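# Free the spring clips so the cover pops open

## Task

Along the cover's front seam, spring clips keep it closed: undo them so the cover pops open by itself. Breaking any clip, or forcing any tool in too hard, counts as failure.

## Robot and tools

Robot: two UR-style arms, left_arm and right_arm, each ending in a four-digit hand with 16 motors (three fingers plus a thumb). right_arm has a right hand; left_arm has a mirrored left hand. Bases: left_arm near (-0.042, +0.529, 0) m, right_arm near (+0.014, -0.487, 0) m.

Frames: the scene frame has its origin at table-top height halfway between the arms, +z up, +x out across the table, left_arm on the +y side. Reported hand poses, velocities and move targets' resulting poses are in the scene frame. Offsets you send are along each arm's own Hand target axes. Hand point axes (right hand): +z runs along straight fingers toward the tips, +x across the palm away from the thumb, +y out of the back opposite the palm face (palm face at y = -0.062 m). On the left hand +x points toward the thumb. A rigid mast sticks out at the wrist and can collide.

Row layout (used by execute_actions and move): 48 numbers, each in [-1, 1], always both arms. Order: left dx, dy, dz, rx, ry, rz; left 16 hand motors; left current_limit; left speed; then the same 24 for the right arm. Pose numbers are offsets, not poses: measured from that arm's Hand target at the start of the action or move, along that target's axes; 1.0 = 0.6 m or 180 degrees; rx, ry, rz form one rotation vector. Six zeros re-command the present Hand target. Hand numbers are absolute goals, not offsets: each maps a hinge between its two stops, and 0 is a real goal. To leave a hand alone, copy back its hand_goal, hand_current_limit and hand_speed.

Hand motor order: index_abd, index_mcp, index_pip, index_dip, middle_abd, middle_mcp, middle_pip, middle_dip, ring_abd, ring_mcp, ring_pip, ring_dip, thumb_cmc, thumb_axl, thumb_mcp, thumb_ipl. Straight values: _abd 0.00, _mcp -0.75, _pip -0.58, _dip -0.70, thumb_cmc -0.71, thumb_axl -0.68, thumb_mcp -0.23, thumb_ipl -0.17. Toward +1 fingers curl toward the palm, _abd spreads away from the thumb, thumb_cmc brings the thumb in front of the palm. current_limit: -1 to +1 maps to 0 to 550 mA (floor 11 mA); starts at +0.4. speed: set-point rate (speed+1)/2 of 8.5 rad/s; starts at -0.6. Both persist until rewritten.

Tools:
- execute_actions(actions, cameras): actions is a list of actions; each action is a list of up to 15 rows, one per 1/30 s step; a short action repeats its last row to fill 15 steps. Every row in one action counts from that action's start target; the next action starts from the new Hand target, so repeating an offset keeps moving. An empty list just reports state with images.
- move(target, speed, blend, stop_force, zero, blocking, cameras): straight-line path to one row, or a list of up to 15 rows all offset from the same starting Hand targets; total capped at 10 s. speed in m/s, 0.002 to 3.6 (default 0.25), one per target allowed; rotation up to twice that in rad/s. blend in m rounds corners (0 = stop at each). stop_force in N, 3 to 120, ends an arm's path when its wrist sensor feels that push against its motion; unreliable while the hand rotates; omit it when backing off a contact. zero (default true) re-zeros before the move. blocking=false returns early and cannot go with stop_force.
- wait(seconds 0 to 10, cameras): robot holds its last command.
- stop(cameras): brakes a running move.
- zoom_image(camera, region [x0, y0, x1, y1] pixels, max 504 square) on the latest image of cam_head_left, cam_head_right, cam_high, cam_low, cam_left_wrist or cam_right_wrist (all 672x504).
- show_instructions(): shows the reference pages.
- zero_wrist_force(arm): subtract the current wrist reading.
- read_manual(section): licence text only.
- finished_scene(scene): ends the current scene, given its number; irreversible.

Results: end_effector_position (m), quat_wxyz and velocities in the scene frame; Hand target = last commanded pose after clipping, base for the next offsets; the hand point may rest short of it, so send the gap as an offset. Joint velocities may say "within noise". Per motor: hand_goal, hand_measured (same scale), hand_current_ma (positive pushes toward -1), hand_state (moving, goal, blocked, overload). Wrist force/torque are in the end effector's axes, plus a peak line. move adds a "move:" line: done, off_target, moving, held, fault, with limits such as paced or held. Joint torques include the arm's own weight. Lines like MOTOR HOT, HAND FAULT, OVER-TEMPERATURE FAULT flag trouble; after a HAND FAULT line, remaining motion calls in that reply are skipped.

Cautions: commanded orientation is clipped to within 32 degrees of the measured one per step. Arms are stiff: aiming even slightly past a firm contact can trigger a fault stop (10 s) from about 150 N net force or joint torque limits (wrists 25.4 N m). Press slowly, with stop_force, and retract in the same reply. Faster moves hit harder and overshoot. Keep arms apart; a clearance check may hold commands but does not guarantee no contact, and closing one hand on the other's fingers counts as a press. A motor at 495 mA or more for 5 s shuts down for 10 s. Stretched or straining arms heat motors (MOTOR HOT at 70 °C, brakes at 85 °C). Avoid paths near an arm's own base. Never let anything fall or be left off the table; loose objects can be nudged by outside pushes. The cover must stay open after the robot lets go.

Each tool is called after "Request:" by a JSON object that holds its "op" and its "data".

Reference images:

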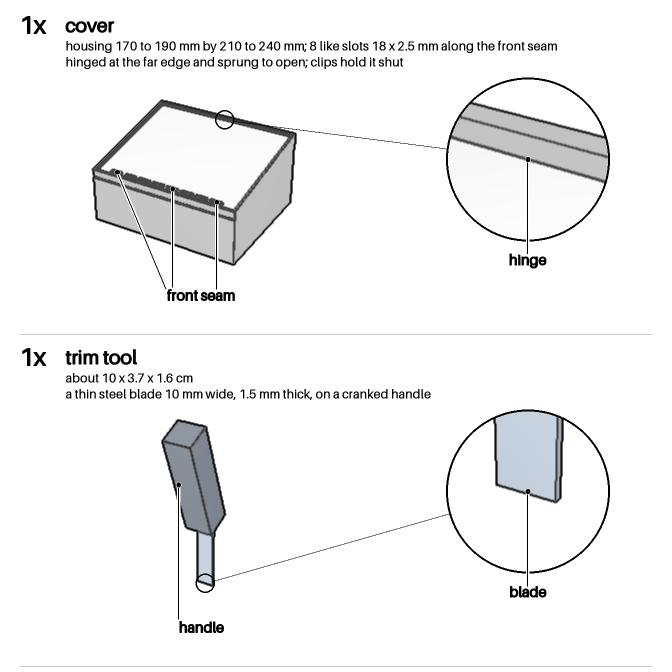

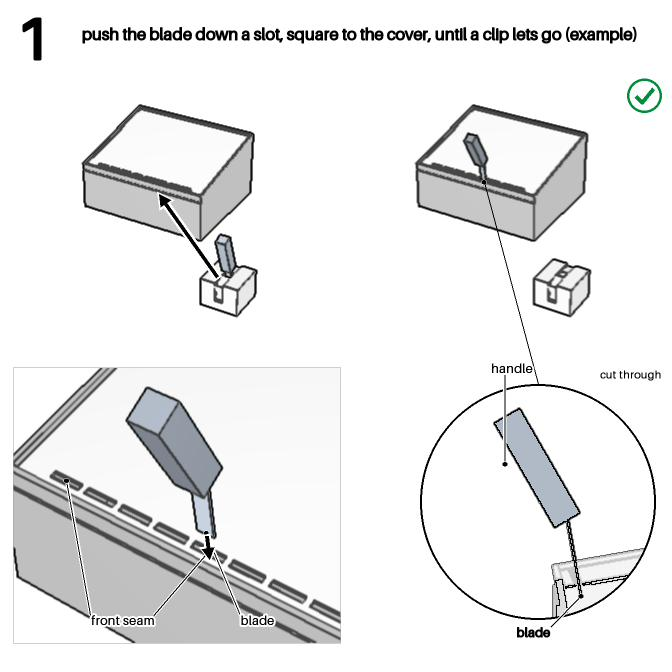

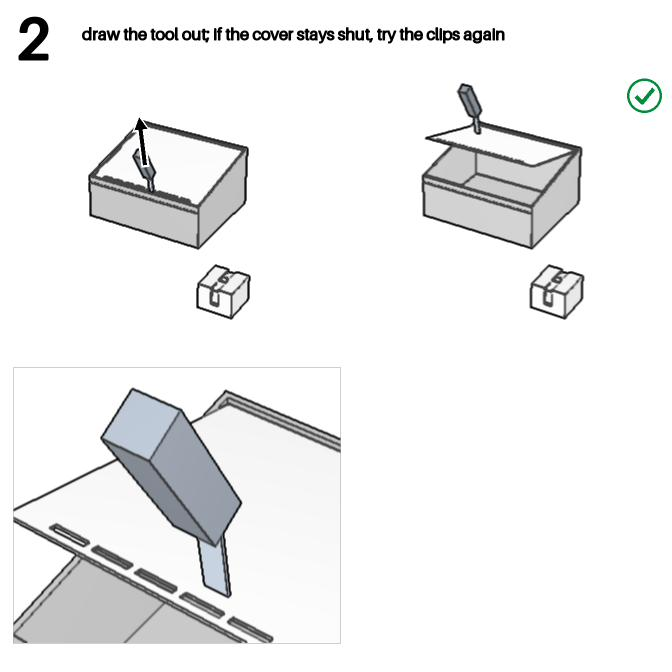

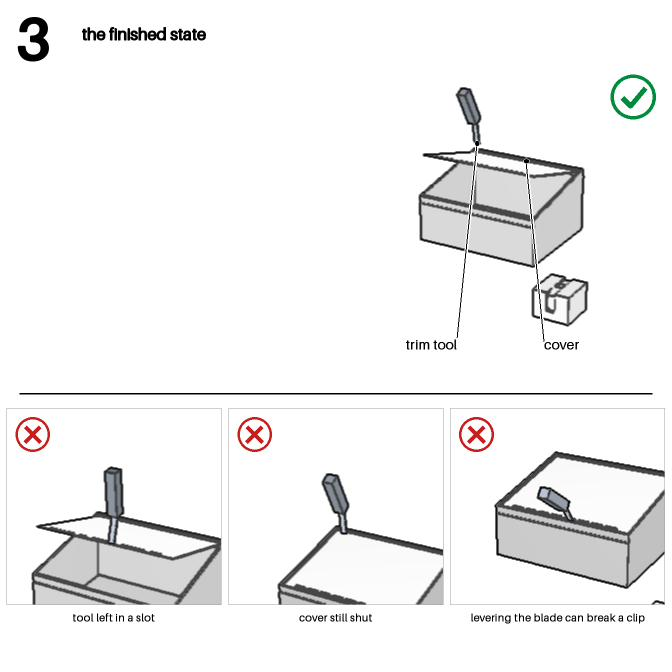

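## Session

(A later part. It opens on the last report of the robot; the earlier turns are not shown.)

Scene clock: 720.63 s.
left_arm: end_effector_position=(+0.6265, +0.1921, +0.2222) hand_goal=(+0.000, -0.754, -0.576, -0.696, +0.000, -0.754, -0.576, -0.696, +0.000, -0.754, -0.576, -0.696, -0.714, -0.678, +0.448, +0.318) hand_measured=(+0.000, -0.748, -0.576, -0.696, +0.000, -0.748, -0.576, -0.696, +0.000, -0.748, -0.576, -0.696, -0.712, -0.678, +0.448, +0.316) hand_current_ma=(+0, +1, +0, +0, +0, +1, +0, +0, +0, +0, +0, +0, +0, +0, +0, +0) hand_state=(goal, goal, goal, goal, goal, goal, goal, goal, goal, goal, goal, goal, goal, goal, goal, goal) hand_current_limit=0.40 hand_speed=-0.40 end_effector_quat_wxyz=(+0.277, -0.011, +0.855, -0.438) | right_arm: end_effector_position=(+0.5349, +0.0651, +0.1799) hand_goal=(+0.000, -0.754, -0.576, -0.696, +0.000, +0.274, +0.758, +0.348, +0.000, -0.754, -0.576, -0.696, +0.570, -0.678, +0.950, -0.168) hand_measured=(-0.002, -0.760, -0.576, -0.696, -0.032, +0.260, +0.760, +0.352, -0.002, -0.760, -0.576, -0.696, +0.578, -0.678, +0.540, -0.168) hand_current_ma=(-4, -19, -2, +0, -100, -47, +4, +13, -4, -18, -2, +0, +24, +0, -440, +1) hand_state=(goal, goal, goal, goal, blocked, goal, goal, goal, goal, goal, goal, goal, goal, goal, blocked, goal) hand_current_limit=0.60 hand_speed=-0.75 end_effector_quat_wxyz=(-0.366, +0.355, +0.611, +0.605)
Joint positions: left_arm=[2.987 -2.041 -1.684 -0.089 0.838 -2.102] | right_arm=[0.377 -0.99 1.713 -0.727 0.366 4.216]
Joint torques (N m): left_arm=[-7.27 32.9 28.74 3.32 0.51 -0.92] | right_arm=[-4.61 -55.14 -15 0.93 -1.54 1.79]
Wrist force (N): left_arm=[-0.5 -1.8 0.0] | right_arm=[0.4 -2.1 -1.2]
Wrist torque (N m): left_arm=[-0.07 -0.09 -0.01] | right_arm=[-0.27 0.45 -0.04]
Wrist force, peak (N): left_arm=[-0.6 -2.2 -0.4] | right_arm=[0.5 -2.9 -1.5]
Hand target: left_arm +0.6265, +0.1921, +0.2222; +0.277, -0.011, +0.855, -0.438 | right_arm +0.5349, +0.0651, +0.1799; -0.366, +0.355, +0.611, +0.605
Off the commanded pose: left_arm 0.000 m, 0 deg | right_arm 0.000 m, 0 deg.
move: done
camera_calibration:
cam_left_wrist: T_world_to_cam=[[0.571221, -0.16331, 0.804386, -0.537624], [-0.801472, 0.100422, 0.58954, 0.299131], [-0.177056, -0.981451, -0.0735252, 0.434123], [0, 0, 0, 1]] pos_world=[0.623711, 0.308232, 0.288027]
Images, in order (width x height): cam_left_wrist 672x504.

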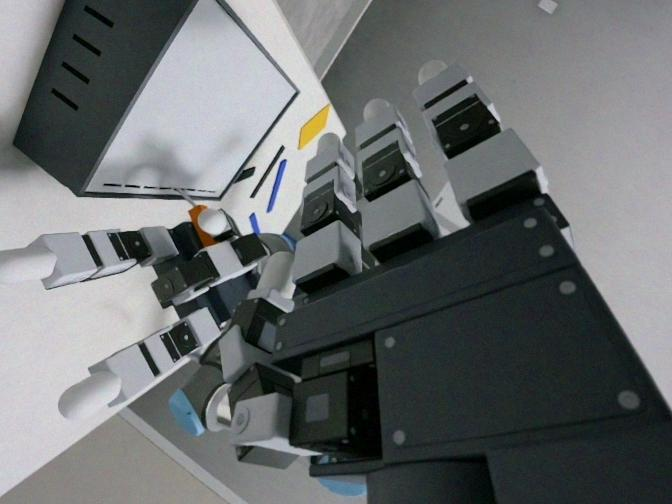

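Request:
{"op": "move", "data": {"target": [0,0,0,0,0,0,0,-0.754,-0.576,-0.696,0,-0.754,-0.576,-0.696,0,-0.754,-0.576,-0.696,-0.714,-0.678,0.449,0.319,0.4,-0.4,-0.0031,-0.0012,0,0,0,0,0,-0.754,-0.576,-0.696,0,0.274,0.759,0.348,0,-0.754,-0.576,-0.696,0.571,-0.678,0.95,-0.168,0.6,-0.75], "speed": 0.012, "stop_force": 5}}

Request:
{"op": "move", "data": {"target": [[0,0,0,0,0,0,0,-0.754,-0.576,-0.696,0,-0.754,-0.576,-0.696,0,-0.754,-0.576,-0.696,-0.714,-0.678,0.449,0.319,0.4,-0.4,0.0281,0.0108,0,0,0,0,0,-0.754,-0.576,-0.696,0,0.274,0.759,0.348,0,-0.754,-0.576,-0.696,0.571,-0.678,0.95,-0.168,0.6,-0.75],[0,0,0,0,0,0,0,-0.754,-0.576,-0.696,0,-0.754,-0.576,-0.696,0,-0.754,-0.576,-0.696,-0.714,-0.678,0.449,0.319,0.4,-0.4,0.0280,0.0111,-0.0373,0,0,0,0,-0.754,-0.576,-0.696,0,0.274,0.759,0.348,0,-0.754,-0.576,-0.696,0.571,-0.678,0.95,-0.168,0.6,-0.75]], "speed": 0.04}}

Request:
{"op": "move", "data": {"target": [0,0,0,0,0,0,0,-0.754,-0.576,-0.696,0,-0.754,-0.576,-0.696,0,-0.754,-0.576,-0.696,-0.714,-0.678,0.449,0.319,0.4,-0.4,-0.0273,-0.0105,0,0,0,0,0,-0.754,-0.576,-0.696,0,0.274,0.759,0.348,0,-0.754,-0.576,-0.696,0.571,-0.678,0.95,-0.168,0.6,-0.75], "speed": 0.012, "stop_force": 5, "cameras": ["cam_left_wrist"]}}

Request:
{"op": "zoom_image", "data": {"camera": "cam_left_wrist", "region": [120, 165, 216, 237]}}

Scene clock: 742.83 s.
left_arm: end_effector_position=(+0.6265, +0.1921, +0.2222) hand_goal=(+0.000, -0.754, -0.576, -0.696, +0.000, -0.754, -0.576, -0.696, +0.000, -0.754, -0.576, -0.696, -0.714, -0.678, +0.448, +0.318) hand_measured=(+0.000, -0.748, -0.576, -0.696, +0.000, -0.748, -0.576, -0.696, +0.000, -0.748, -0.576, -0.696, -0.712, -0.678, +0.448, +0.316) hand_current_ma=(+0, +1, +0, +0, +0, +1, +0, +0, +0, +0, +0, +0, +0, +0, +0, +0) hand_state=(goal, goal, goal, goal, goal, goal, goal, goal, goal, goal, goal, goal, goal, goal, goal, goal) hand_current_limit=0.40 hand_speed=-0.40 end_effector_quat_wxyz=(+0.277, -0.011, +0.855, -0.438) | right_arm: end_effector_position=(+0.5351, +0.0651, +0.1779) hand_goal=(+0.000, -0.754, -0.576, -0.696, +0.000, +0.274, +0.758, +0.348, +0.000, -0.754, -0.576, -0.696, +0.570, -0.678, +0.950, -0.168) hand_measured=(-0.002, -0.760, -0.576, -0.696, -0.032, +0.260, +0.760, +0.352, -0.002, -0.760, -0.576, -0.696, +0.578, -0.678, +0.540, -0.168) hand_current_ma=(-4, -19, -2, +0, -100, -47, +4, +13, -4, -18, -2, +0, +24, +0, -440, +1) hand_state=(goal, goal, goal, goal, blocked, goal, goal, goal, goal, goal, goal, goal, goal, goal, blocked, goal) hand_current_limit=0.60 hand_speed=-0.75 end_effector_quat_wxyz=(-0.366, +0.355, +0.611, +0.605)
Joint positions: left_arm=[2.987 -2.041 -1.684 -0.089 0.838 -2.102] | right_arm=[0.377 -0.987 1.714 -0.731 0.366 4.216]
Joint torques (N m): left_arm=[-7.6 32.73 28.71 3.32 0.62 -0.75] | right_arm=[-7.85 -44.24 -9.36 0.14 -2.24 0.93]
Wrist force (N): left_arm=[-0.4 -1.9 -0.6] | right_arm=[0.5 -2.2 -1.1]
Wrist torque (N m): left_arm=[-0.03 -0.11 0.00] | right_arm=[-0.28 0.44 -0.04]
Wrist force, peak (N): left_arm=[-0.7 -2.3 -0.3] | right_arm=[0.4 -2.6 -1.3]
Hand target: left_arm +0.6265, +0.1921, +0.2222; +0.277, -0.011, +0.855, -0.438 | right_arm +0.5351, +0.0651, +0.1779; -0.366, +0.355, +0.611, +0.605
Off the commanded pose: left_arm 0.000 m, 0 deg | right_arm 0.000 m, 0 deg.
move: done

Scene clock: 744.30 s.
left_arm: end_effector_position=(+0.6265, +0.1921, +0.2222) hand_goal=(+0.000, -0.754, -0.576, -0.696, +0.000, -0.754, -0.576, -0.696, +0.000, -0.754, -0.576, -0.696, -0.714, -0.678, +0.448, +0.318) hand_measured=(+0.000, -0.748, -0.576, -0.696, +0.000, -0.748, -0.576, -0.696, +0.000, -0.748, -0.576, -0.696, -0.712, -0.678, +0.448, +0.316) hand_current_ma=(+0, +1, +0, +0, +0, +1, +0, +0, +0, +0, +0, +0, +0, +0, +0, +0) hand_state=(goal, goal, goal, goal, goal, goal, goal, goal, goal, goal, goal, goal, goal, goal, goal, goal) hand_current_limit=0.40 hand_speed=-0.40 end_effector_quat_wxyz=(+0.277, -0.011, +0.855, -0.438) | right_arm: end_effector_position=(+0.5333, +0.0426, +0.1959) hand_goal=(+0.000, -0.754, -0.576, -0.696, +0.000, +0.274, +0.758, +0.348, +0.000, -0.754, -0.576, -0.696, +0.570, -0.678, +0.950, -0.168) hand_measured=(-0.002, -0.760, -0.576, -0.696, -0.032, +0.260, +0.760, +0.352, -0.002, -0.760, -0.576, -0.696, +0.578, -0.678, +0.540, -0.168) hand_current_ma=(-4, -19, -2, +0, -100, -47, +5, +13, -4, -18, -2, +0, +25, +0, -440, +1) hand_state=(goal, goal, goal, goal, blocked, goal, goal, goal, goal, goal, goal, goal, goal, goal, blocked, goal) hand_current_limit=0.60 hand_speed=-0.75 end_effector_quat_wxyz=(-0.366, +0.355, +0.611, +0.605) end_effector_velocity=(+0.000, +0.003, +0.001) end_effector_angular_velocity=(+0.001, -0.004, +0.000)
Joint positions: left_arm=[2.987 -2.041 -1.684 -0.089 0.838 -2.102] | right_arm=[0.337 -1.042 1.75 -0.713 0.326 4.216]
Joint velocities: left_arm=[within noise] | right_arm=[0.005 0.002 -0.005 0 0.005 -0.001]
Joint torques (N m): left_arm=[-7.18 32.97 28.49 3.33 0.48 -0.87] | right_arm=[7.78 -30.05 -23.38 -0.51 1.65 1.71]
Wrist force (N): left_arm=[-0.4 -2.0 0.0] | right_arm=[0.5 -3.0 -1.4]
Wrist torque (N m): left_arm=[-0.09 -0.10 -0.01] | right_arm=[-0.36 0.46 0.00]
Wrist force, peak (N): left_arm=[-0.6 -2.3 -0.2] | right_arm=[0.6 -3.2 -1.9]
Hand target: left_arm +0.6265, +0.1921, +0.2222; +0.277, -0.011, +0.855, -0.438 | right_arm +0.5333, +0.0427, +0.1958; -0.366, +0.355, +0.611, +0.605
Off the commanded pose: left_arm 0.000 m, 0 deg | right_arm 0.000 m, 0 deg.
move: done

Scene clock: 746.57 s.
left_arm: end_effector_position=(+0.6265, +0.1921, +0.2222) hand_goal=(+0.000, -0.754, -0.576, -0.696, +0.000, -0.754, -0.576, -0.696, +0.000, -0.754, -0.576, -0.696, -0.714, -0.678, +0.448, +0.318) hand_measured=(+0.000, -0.748, -0.576, -0.696, +0.000, -0.748, -0.576, -0.696, +0.000, -0.748, -0.576, -0.696, -0.712, -0.678, +0.448, +0.316) hand_current_ma=(+0, +1, +0, +0, +0, +1, +0, +0, +0, +0, +0, +0, +0, +0, +0, +0) hand_state=(goal, goal, goal, goal, goal, goal, goal, goal, goal, goal, goal, goal, goal, goal, goal, goal) hand_current_limit=0.40 hand_speed=-0.40 end_effector_quat_wxyz=(+0.277, -0.011, +0.855, -0.438) | right_arm: end_effector_position=(+0.5351, +0.0428, +0.1829) hand_goal=(+0.000, -0.754, -0.576, -0.696, +0.000, +0.274, +0.758, +0.348, +0.000, -0.754, -0.576, -0.696, +0.570, -0.678, +0.950, -0.168) hand_measured=(-0.002, -0.760, -0.576, -0.696, -0.032, +0.262, +0.760, +0.352, -0.002, -0.760, -0.576, -0.696, +0.580, -0.678, +0.540, -0.168) hand_current_ma=(-4, -19, -2, +0, -100, -44, +8, +13, -4, -18, -2, +0, +33, -1, -440, +1) hand_state=(goal, goal, goal, goal, blocked, goal, goal, goal, goal, goal, goal, goal, goal, goal, blocked, goal) hand_current_limit=0.60 hand_speed=-0.75 end_effector_quat_wxyz=(-0.366, +0.355, +0.611, +0.605)
Joint positions: left_arm=[2.987 -2.041 -1.684 -0.089 0.838 -2.102] | right_arm=[0.337 -1.019 1.753 -0.739 0.325 4.216]
Joint torques (N m): left_arm=[-7.47 33.22 28.36 3.29 0.49 -0.93] | right_arm=[5.84 -53.48 -21.34 1.95 0.22 1.61]
Wrist force (N): left_arm=[-0.4 -1.6 -0.2] | right_arm=[-0.4 2.9 -1.0]
Wrist torque (N m): left_arm=[-0.02 -0.09 -0.01] | right_arm=[0.14 0.56 -0.29]
Wrist force, peak (N): left_arm=[-0.8 -2.2 -0.2] | right_arm=[7.5 3.7 -1.5]
Hand target: left_arm +0.6265, +0.1921, +0.2222; +0.277, -0.011, +0.855, -0.438 | right_arm +0.5351, +0.0428, +0.1829; -0.366, +0.355, +0.611, +0.605 (not the last commanded pose)
Off the commanded pose: left_arm 0.000 m, 0 deg | right_arm 0.004 m, 0 deg.
move: contact (right_arm)
camera_calibration:
cam_left_wrist: T_world_to_cam=[[0.571221, -0.16331, 0.804386, -0.537624], [-0.801472, 0.100422, 0.58954, 0.299131], [-0.177056, -0.981451, -0.0735252, 0.434123], [0, 0, 0, 1]] pos_world=[0.623711, 0.308232, 0.288027]
Images, in order (width x height): cam_left_wrist 672x504.

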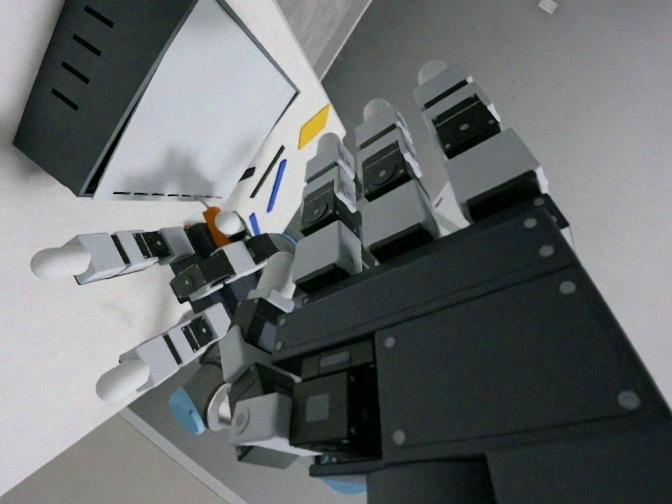

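Scaled by 5.250 from the camera's 672x504 image, which has a finer 960x720 frame.

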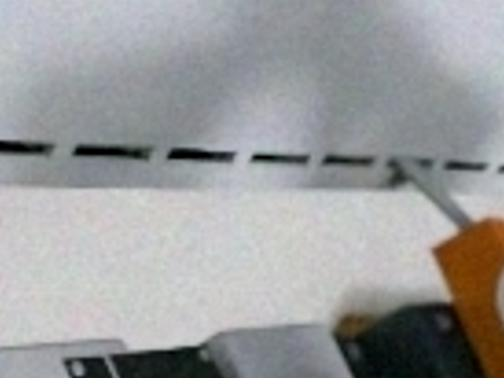

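Request:
{"op": "move", "data": {"target": [0,0,0,0,0,0,0,-0.754,-0.576,-0.696,0,-0.754,-0.576,-0.696,0,-0.754,-0.576,-0.696,-0.714,-0.678,0.449,0.319,0.4,-0.4,0.0389,0.0149,0,0,0,0,0,-0.754,-0.576,-0.696,0,0.274,0.759,0.348,0,-0.754,-0.576,-0.696,0.571,-0.678,0.95,-0.168,0.6,-0.75], "speed": 0.03, "cameras": ["cam_left_wrist","cam_high"]}}

Request:
{"op": "zoom_image", "data": {"camera": "cam_left_wrist", "region": [60, 100, 300, 280]}}

Scene clock: 758.87 s.
left_arm: end_effector_position=(+0.6265, +0.1921, +0.2222) hand_goal=(+0.000, -0.754, -0.576, -0.696, +0.000, -0.754, -0.576, -0.696, +0.000, -0.754, -0.576, -0.696, -0.714, -0.678, +0.448, +0.318) hand_measured=(+0.000, -0.748, -0.576, -0.696, +0.000, -0.748, -0.576, -0.696, +0.000, -0.748, -0.576, -0.696, -0.712, -0.678, +0.448, +0.316) hand_current_ma=(+0, +1, +0, +0, +0, +1, +0, +0, +0, +0, +0, +0, +0, +0, +0, +0) hand_state=(goal, goal, goal, goal, goal, goal, goal, goal, goal, goal, goal, goal, goal, goal, goal, goal) hand_current_limit=0.40 hand_speed=-0.40 end_effector_quat_wxyz=(+0.277, -0.011, +0.855, -0.438) | right_arm: end_effector_position=(+0.5317, +0.0427, +0.2078) hand_goal=(+0.000, -0.754, -0.576, -0.696, +0.000, +0.274, +0.758, +0.348, +0.000, -0.754, -0.576, -0.696, +0.570, -0.678, +0.950, -0.168) hand_measured=(-0.002, -0.760, -0.576, -0.696, -0.032, +0.266, +0.756, +0.348, -0.002, -0.760, -0.576, -0.696, +0.590, -0.690, +0.532, -0.168) hand_current_ma=(-4, -19, -2, +0, -100, -29, -3, +2, -4, -18, -2, +0, +67, -44, -440, +1) hand_state=(goal, goal, goal, goal, blocked, goal, goal, goal, goal, goal, goal, goal, goal, goal, blocked, goal) hand_current_limit=0.60 hand_speed=-0.75 end_effector_quat_wxyz=(-0.366, +0.355, +0.611, +0.605)
Joint positions: left_arm=[2.987 -2.041 -1.684 -0.089 0.838 -2.102] | right_arm=[0.339 -1.063 1.746 -0.688 0.327 4.216]
Joint torques (N m): left_arm=[-7.7 33.31 28.77 3.32 0.48 -0.87] | right_arm=[8.58 -30.61 -15.36 -1.14 -0.02 -1.19]
Wrist force (N): left_arm=[-0.5 -1.8 -0.3] | right_arm=[-4.5 8.2 -2.3]
Wrist torque (N m): left_arm=[-0.04 -0.08 -0.02] | right_arm=[0.62 0.74 -0.88]
Wrist force, peak (N): left_arm=[-0.8 -2.3 -0.5] | right_arm=[-6.2 11.5 -2.9]
Hand target: left_arm +0.6265, +0.1921, +0.2222; +0.277, -0.011, +0.855, -0.438 | right_arm +0.5317, +0.0427, +0.2076; -0.366, +0.355, +0.611, +0.605
Off the commanded pose: left_arm 0.000 m, 0 deg | right_arm 0.000 m, 0 deg.
move: done
camera_calibration:
cam_left_wrist: T_world_to_cam=[[0.571221, -0.16331, 0.804386, -0.537624], [-0.801472, 0.100422, 0.58954, 0.299131], [-0.177056, -0.981451, -0.0735252, 0.434123], [0, 0, 0, 1]] pos_world=[0.623711, 0.308232, 0.288027]
Images, in order (width x height): cam_high 672x504, cam_left_wrist 672x504.

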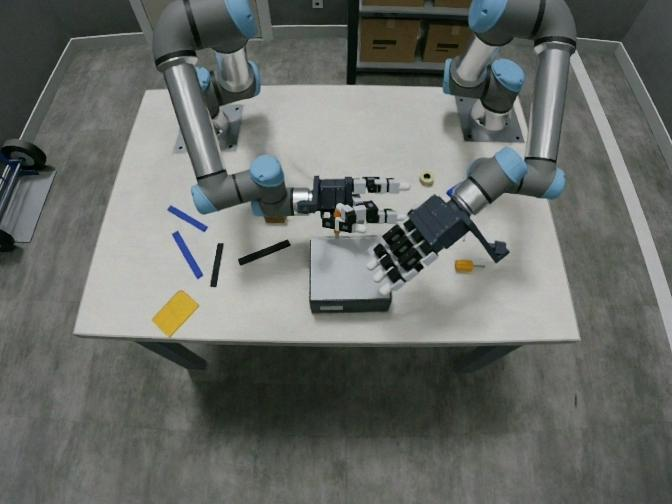

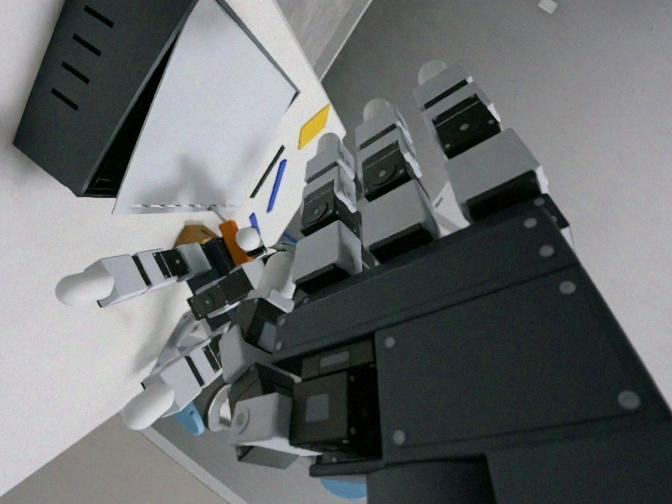

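Scaled by 2.100 from the camera's 672x504 image, which has a finer 960x720 frame.

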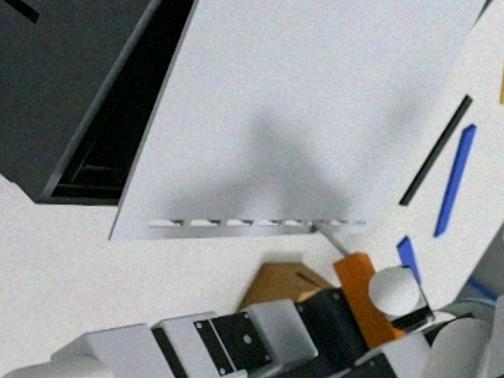

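Request:
{"op": "move", "data": {"target": [0,0,-0.3,0,0,0,0,-0.754,-0.576,-0.696,0,-0.754,-0.576,-0.696,0,-0.754,-0.576,-0.696,-0.714,-0.678,0.449,0.319,0.4,-0.4,-0.0012,0.0031,0,0,0,0,0,-0.754,-0.576,-0.696,0,0.274,0.759,0.348,0,-0.754,-0.576,-0.696,0.571,-0.678,0.95,-0.168,0.6,-0.75], "speed": 0.15}}

Request:
{"op": "move", "data": {"target": [[0,0,0,0,0,0,0,-0.754,-0.576,-0.696,0,-0.754,-0.576,-0.696,0,-0.754,-0.576,-0.696,-0.714,-0.678,0.449,0.319,0.4,-0.4,0.0452,0.0256,0,0,0,0,0,-0.754,-0.576,-0.696,0,0.274,0.759,0.348,0,-0.754,-0.576,-0.696,0.571,-0.678,0.95,-0.168,0.6,-0.75],[0,0,0,0,0,0,0,-0.754,-0.576,-0.696,0,-0.754,-0.576,-0.696,0,-0.754,-0.576,-0.696,-0.714,-0.678,0.449,0.319,0.4,-0.4,0.0868,0.0545,0,0,0,0,0,-0.754,-0.576,-0.696,0,0.274,0.759,0.348,0,-0.754,-0.576,-0.696,0.571,-0.678,0.95,-0.168,0.6,-0.75]], "speed": 0.04, "blend": [0.01,0], "stop_force": 12, "cameras": ["cam_left_wrist","cam_high"]}}

Request:
{"op": "zoom_image", "data": {"camera": "cam_high", "region": [290, 170, 410, 320]}}

Scene clock: 777.10 s.
left_arm: end_effector_position=(+0.5395, +0.3257, +0.3056) hand_goal=(+0.000, -0.754, -0.576, -0.696, +0.000, -0.754, -0.576, -0.696, +0.000, -0.754, -0.576, -0.696, -0.714, -0.678, +0.448, +0.318) hand_measured=(+0.000, -0.748, -0.576, -0.696, +0.000, -0.748, -0.576, -0.696, +0.000, -0.748, -0.576, -0.696, -0.712, -0.676, +0.448, +0.316) hand_current_ma=(+0, +1, +0, +0, +0, +1, +0, +0, +0, +0, +0, +0, +0, +0, +0, +0) hand_state=(goal, goal, goal, goal, goal, goal, goal, goal, goal, goal, goal, goal, goal, goal, goal, goal) hand_current_limit=0.40 hand_speed=-0.40 end_effector_quat_wxyz=(+0.277, -0.011, +0.855, -0.438) | right_arm: end_effector_position=(+0.5337, +0.0427, +0.2079) hand_goal=(+0.000, -0.754, -0.576, -0.696, +0.000, +0.274, +0.758, +0.348, +0.000, -0.754, -0.576, -0.696, +0.570, -0.678, +0.950, -0.168) hand_measured=(-0.002, -0.760, -0.576, -0.696, -0.026, +0.266, +0.756, +0.348, -0.002, -0.760, -0.576, -0.696, +0.578, -0.690, +0.538, -0.168) hand_current_ma=(-4, -19, -2, +0, -81, -29, -6, +2, -4, -18, -2, +0, +23, -44, -440, +1) hand_state=(goal, goal, goal, goal, blocked, goal, goal, goal, goal, goal, goal, goal, goal, goal, blocked, goal) hand_current_limit=0.60 hand_speed=-0.75 end_effector_quat_wxyz=(-0.366, +0.355, +0.611, +0.605)
Joint positions: left_arm=[3.243 -1.633 -1.942 -0.433 0.653 -1.839] | right_arm=[0.337 -1.06 1.74 -0.685 0.326 4.216]
Joint torques (N m): left_arm=[2.5 28.54 28.19 0.81 -0.73 0.59] | right_arm=[-4.63 -31.51 -18.06 1.32 -2.66 1.82]
Wrist force (N): left_arm=[-0.6 -1.7 -0.2] | right_arm=[-1.5 2.4 -1.5]
Wrist torque (N m): left_arm=[-0.03 -0.06 0.05] | right_arm=[0.09 0.58 -0.37]
Wrist force, peak (N): left_arm=[-1.0 -2.1 1.3] | right_arm=[-4.5 8.6 -2.2]
Hand target: left_arm +0.5395, +0.3258, +0.3056; +0.277, -0.011, +0.855, -0.438 | right_arm +0.5337, +0.0427, +0.2079; -0.366, +0.355, +0.611, +0.605
Off the commanded pose: left_arm 0.000 m, 0 deg | right_arm 0.000 m, 0 deg.
move: done

Scene clock: 779.70 s.
left_arm: end_effector_position=(+0.5395, +0.3258, +0.3056) hand_goal=(+0.000, -0.754, -0.576, -0.696, +0.000, -0.754, -0.576, -0.696, +0.000, -0.754, -0.576, -0.696, -0.714, -0.678, +0.448, +0.318) hand_measured=(+0.000, -0.748, -0.576, -0.696, +0.000, -0.748, -0.576, -0.696, +0.000, -0.748, -0.576, -0.696, -0.712, -0.676, +0.448, +0.316) hand_current_ma=(+0, +1, +0, +0, +0, +1, +0, +0, +0, +0, +0, +0, +0, +0, +0, +0) hand_state=(goal, goal, goal, goal, goal, goal, goal, goal, goal, goal, goal, goal, goal, goal, goal, goal) hand_current_limit=0.40 hand_speed=-0.40 end_effector_quat_wxyz=(+0.277, -0.011, +0.855, -0.438) | right_arm: end_effector_position=(+0.5374, +0.0427, +0.2693) hand_goal=(+0.000, -0.754, -0.576, -0.696, +0.000, +0.274, +0.758, +0.348, +0.000, -0.754, -0.576, -0.696, +0.570, -0.678, +0.950, -0.168) hand_measured=(-0.002, -0.760, -0.576, -0.696, -0.022, +0.266, +0.754, +0.348, -0.002, -0.760, -0.576, -0.696, +0.570, -0.690, +0.544, -0.168) hand_current_ma=(-4, -19, -2, +0, -62, -29, -10, +0, -4, -18, -2, +0, +2, -44, -440, +1) hand_state=(goal, goal, goal, goal, blocked, goal, goal, goal, goal, goal, goal, goal, goal, goal, blocked, goal) hand_current_limit=0.60 hand_speed=-0.75 end_effector_quat_wxyz=(-0.366, +0.355, +0.611, +0.605)
Joint positions: left_arm=[3.243 -1.633 -1.942 -0.434 0.653 -1.839] | right_arm=[0.335 -1.137 1.673 -0.541 0.324 4.216]
Joint torques (N m): left_arm=[7.9 27.84 31.22 0.71 -2.48 1.12] | right_arm=[-0.14 -29.18 -12.15 -2.91 -0.59 0.25]
Wrist force (N): left_arm=[-0.8 -1.8 -0.2] | right_arm=[0.6 -3.0 -1.3]
Wrist torque (N m): left_arm=[-0.06 -0.03 0.04] | right_arm=[-0.32 0.47 0.10]
Wrist force, peak (N): left_arm=[-0.9 -1.9 0.0] | right_arm=[-3.0 4.7 -2.0]
Hand target: left_arm +0.5395, +0.3258, +0.3056; +0.277, -0.011, +0.855, -0.438 | right_arm +0.5374, +0.0427, +0.2693; -0.366, +0.355, +0.611, +0.605
Off the commanded pose: left_arm 0.000 m, 0 deg | right_arm 0.000 m, 0 deg.
move: done
camera_calibration:
cam_left_wrist: T_world_to_cam=[[0.571221, -0.16331, 0.804386, -0.533179], [-0.801472, 0.100422, 0.58954, 0.166809], [-0.177056, -0.981451, -0.0735252, 0.556071], [0, 0, 0, 1]] pos_world=[0.536711, 0.441932, 0.371427]
Images, in order (width x height): cam_high 672x504, cam_left_wrist 672x504.

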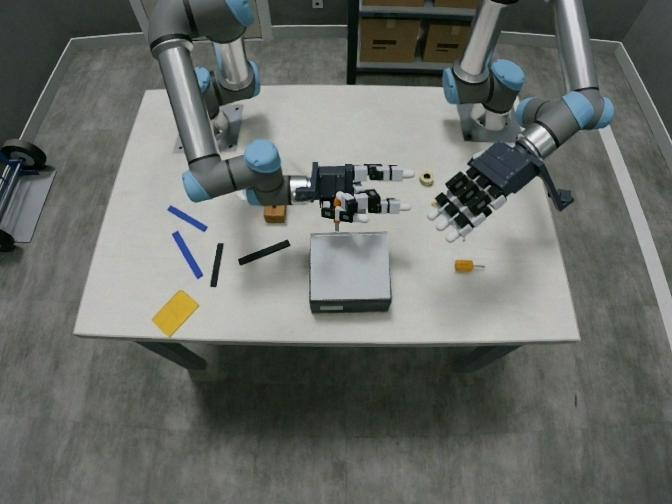

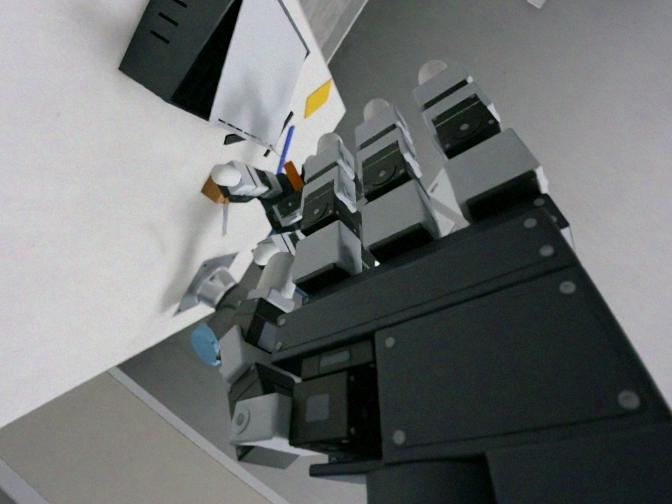

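Scaled by 3.360 from the camera's 672x504 image, which has a finer 960x720 frame.

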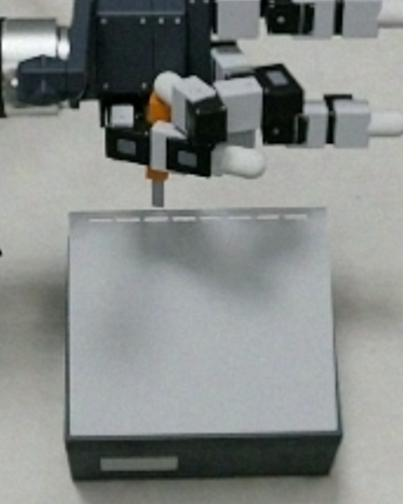

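Request:
{"op": "move", "data": {"target": [0,0,0,0,0,0,0,-0.754,-0.576,-0.696,0,-0.754,-0.576,-0.696,0,-0.754,-0.576,-0.696,-0.714,-0.678,0.449,0.319,0.4,-0.4,0.1400,0.0535,0,0,0,0,0,-0.754,-0.576,-0.696,0,0.274,0.759,0.348,0,-0.754,-0.576,-0.696,0.571,-0.678,0.95,-0.168,0.6,-0.75], "speed": 0.08, "stop_force": 12, "cameras": ["cam_left_wrist","cam_high","cam_low"]}}

Request:
{"op": "zoom_image", "data": {"camera": "cam_high", "region": [290, 170, 410, 320]}}

Request:
{"op": "zoom_image", "data": {"camera": "cam_low", "region": [220, 180, 400, 280]}}

Scene clock: 789.67 s.
left_arm: end_effector_position=(+0.5395, +0.3258, +0.3056) hand_goal=(+0.000, -0.754, -0.576, -0.696, +0.000, -0.754, -0.576, -0.696, +0.000, -0.754, -0.576, -0.696, -0.714, -0.678, +0.448, +0.318) hand_measured=(+0.000, -0.748, -0.576, -0.696, +0.000, -0.748, -0.576, -0.696, +0.000, -0.748, -0.576, -0.696, -0.712, -0.676, +0.448, +0.316) hand_current_ma=(+0, +1, +0, +0, +0, +1, +0, +0, +0, +0, +0, +0, +0, +0, +0, +0) hand_state=(goal, goal, goal, goal, goal, goal, goal, goal, goal, goal, goal, goal, goal, goal, goal, goal) hand_current_limit=0.40 hand_speed=-0.40 end_effector_quat_wxyz=(+0.277, -0.011, +0.855, -0.438) | right_arm: end_effector_position=(+0.5252, +0.0423, +0.3584) hand_goal=(+0.000, -0.754, -0.576, -0.696, +0.000, +0.274, +0.758, +0.348, +0.000, -0.754, -0.576, -0.696, +0.570, -0.678, +0.950, -0.168) hand_measured=(-0.002, -0.760, -0.576, -0.696, -0.020, +0.266, +0.754, +0.348, -0.002, -0.760, -0.576, -0.696, +0.570, -0.690, +0.544, -0.168) hand_current_ma=(-4, -19, -2, +0, -62, -29, -10, +0, -4, -18, -2, +0, +2, -44, -440, +1) hand_state=(goal, goal, goal, goal, blocked, goal, goal, goal, goal, goal, goal, goal, goal, goal, blocked, goal) hand_current_limit=0.60 hand_speed=-0.75 end_effector_quat_wxyz=(-0.366, +0.355, +0.611, +0.605)
Joint positions: left_arm=[3.243 -1.633 -1.942 -0.434 0.653 -1.839] | right_arm=[0.342 -1.248 1.582 -0.339 0.331 4.216]
Joint torques (N m): left_arm=[8.37 28.09 31.48 0.91 -2.49 1.16] | right_arm=[-7.46 -25.27 -12.84 -1.59 -1.84 1.83]
Wrist force (N): left_arm=[-0.6 -1.7 0.2] | right_arm=[0.8 -3.1 -1.1]
Wrist torque (N m): left_arm=[-0.06 -0.04 0.04] | right_arm=[-0.38 0.44 0.20]
Wrist force, peak (N): left_arm=[-1.0 -2.0 0.0] | right_arm=[0.8 -3.4 -1.5]
Hand target: left_arm +0.5395, +0.3258, +0.3056; +0.277, -0.011, +0.855, -0.438 | right_arm +0.5252, +0.0423, +0.3584; -0.366, +0.355, +0.611, +0.605
Off the commanded pose: left_arm 0.000 m, 0 deg | right_arm 0.000 m, 0 deg.
move: done
camera_calibration:
cam_left_wrist: T_world_to_cam=[[0.571221, -0.16331, 0.804386, -0.533179], [-0.801472, 0.100422, 0.58954, 0.166809], [-0.177056, -0.981451, -0.0735252, 0.556071], [0, 0, 0, 1]] pos_world=[0.536711, 0.441932, 0.371427]
Images, in order (width x height): cam_high 672x504, cam_low 672x504, cam_left_wrist 672x504.

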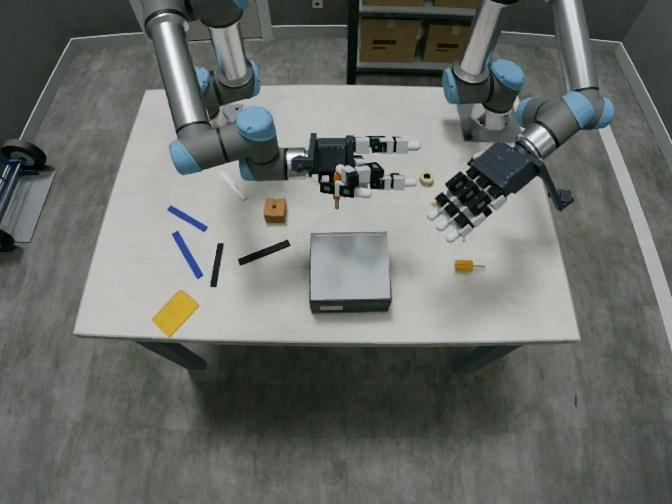

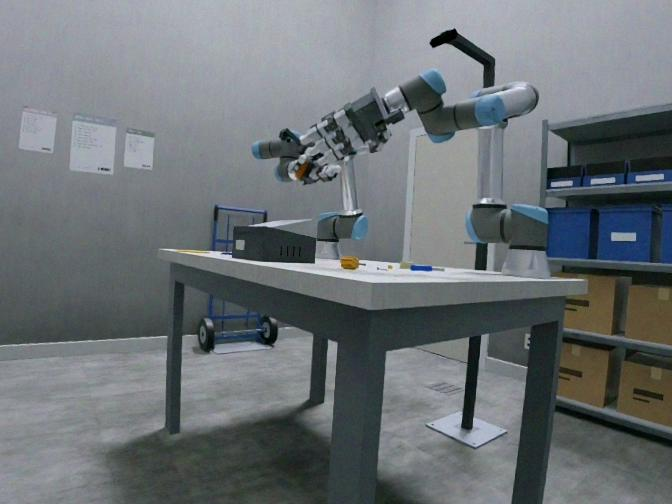

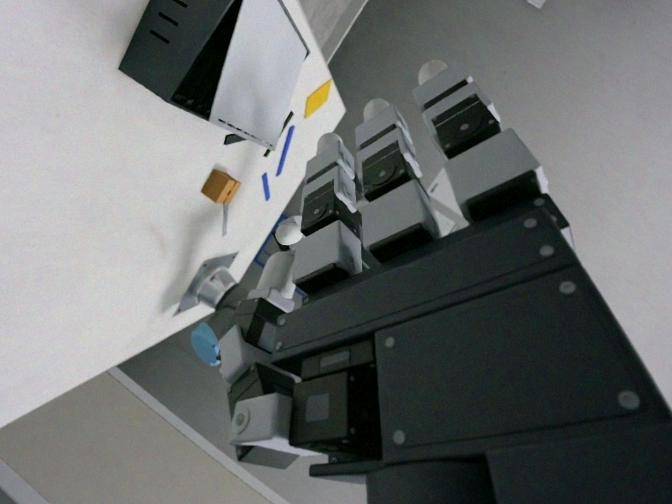

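Scaled by 3.360 from the camera's 672x504 image, which has a finer 960x720 frame.

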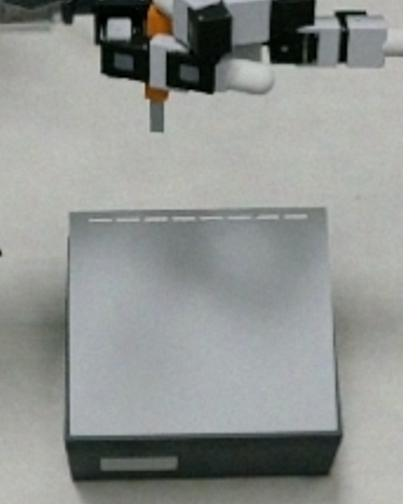

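Scaled by 2.800 from the camera's 672x504 image, which has a finer 960x720 frame.

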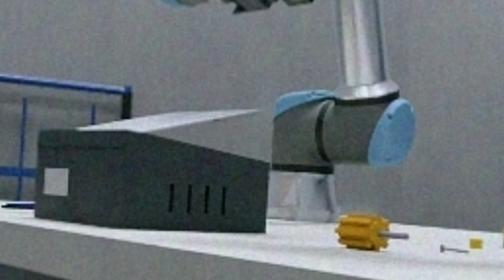

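Request:
{"op": "finished_scene", "data": {"scene": 2}}

The scene is finished: the task was done.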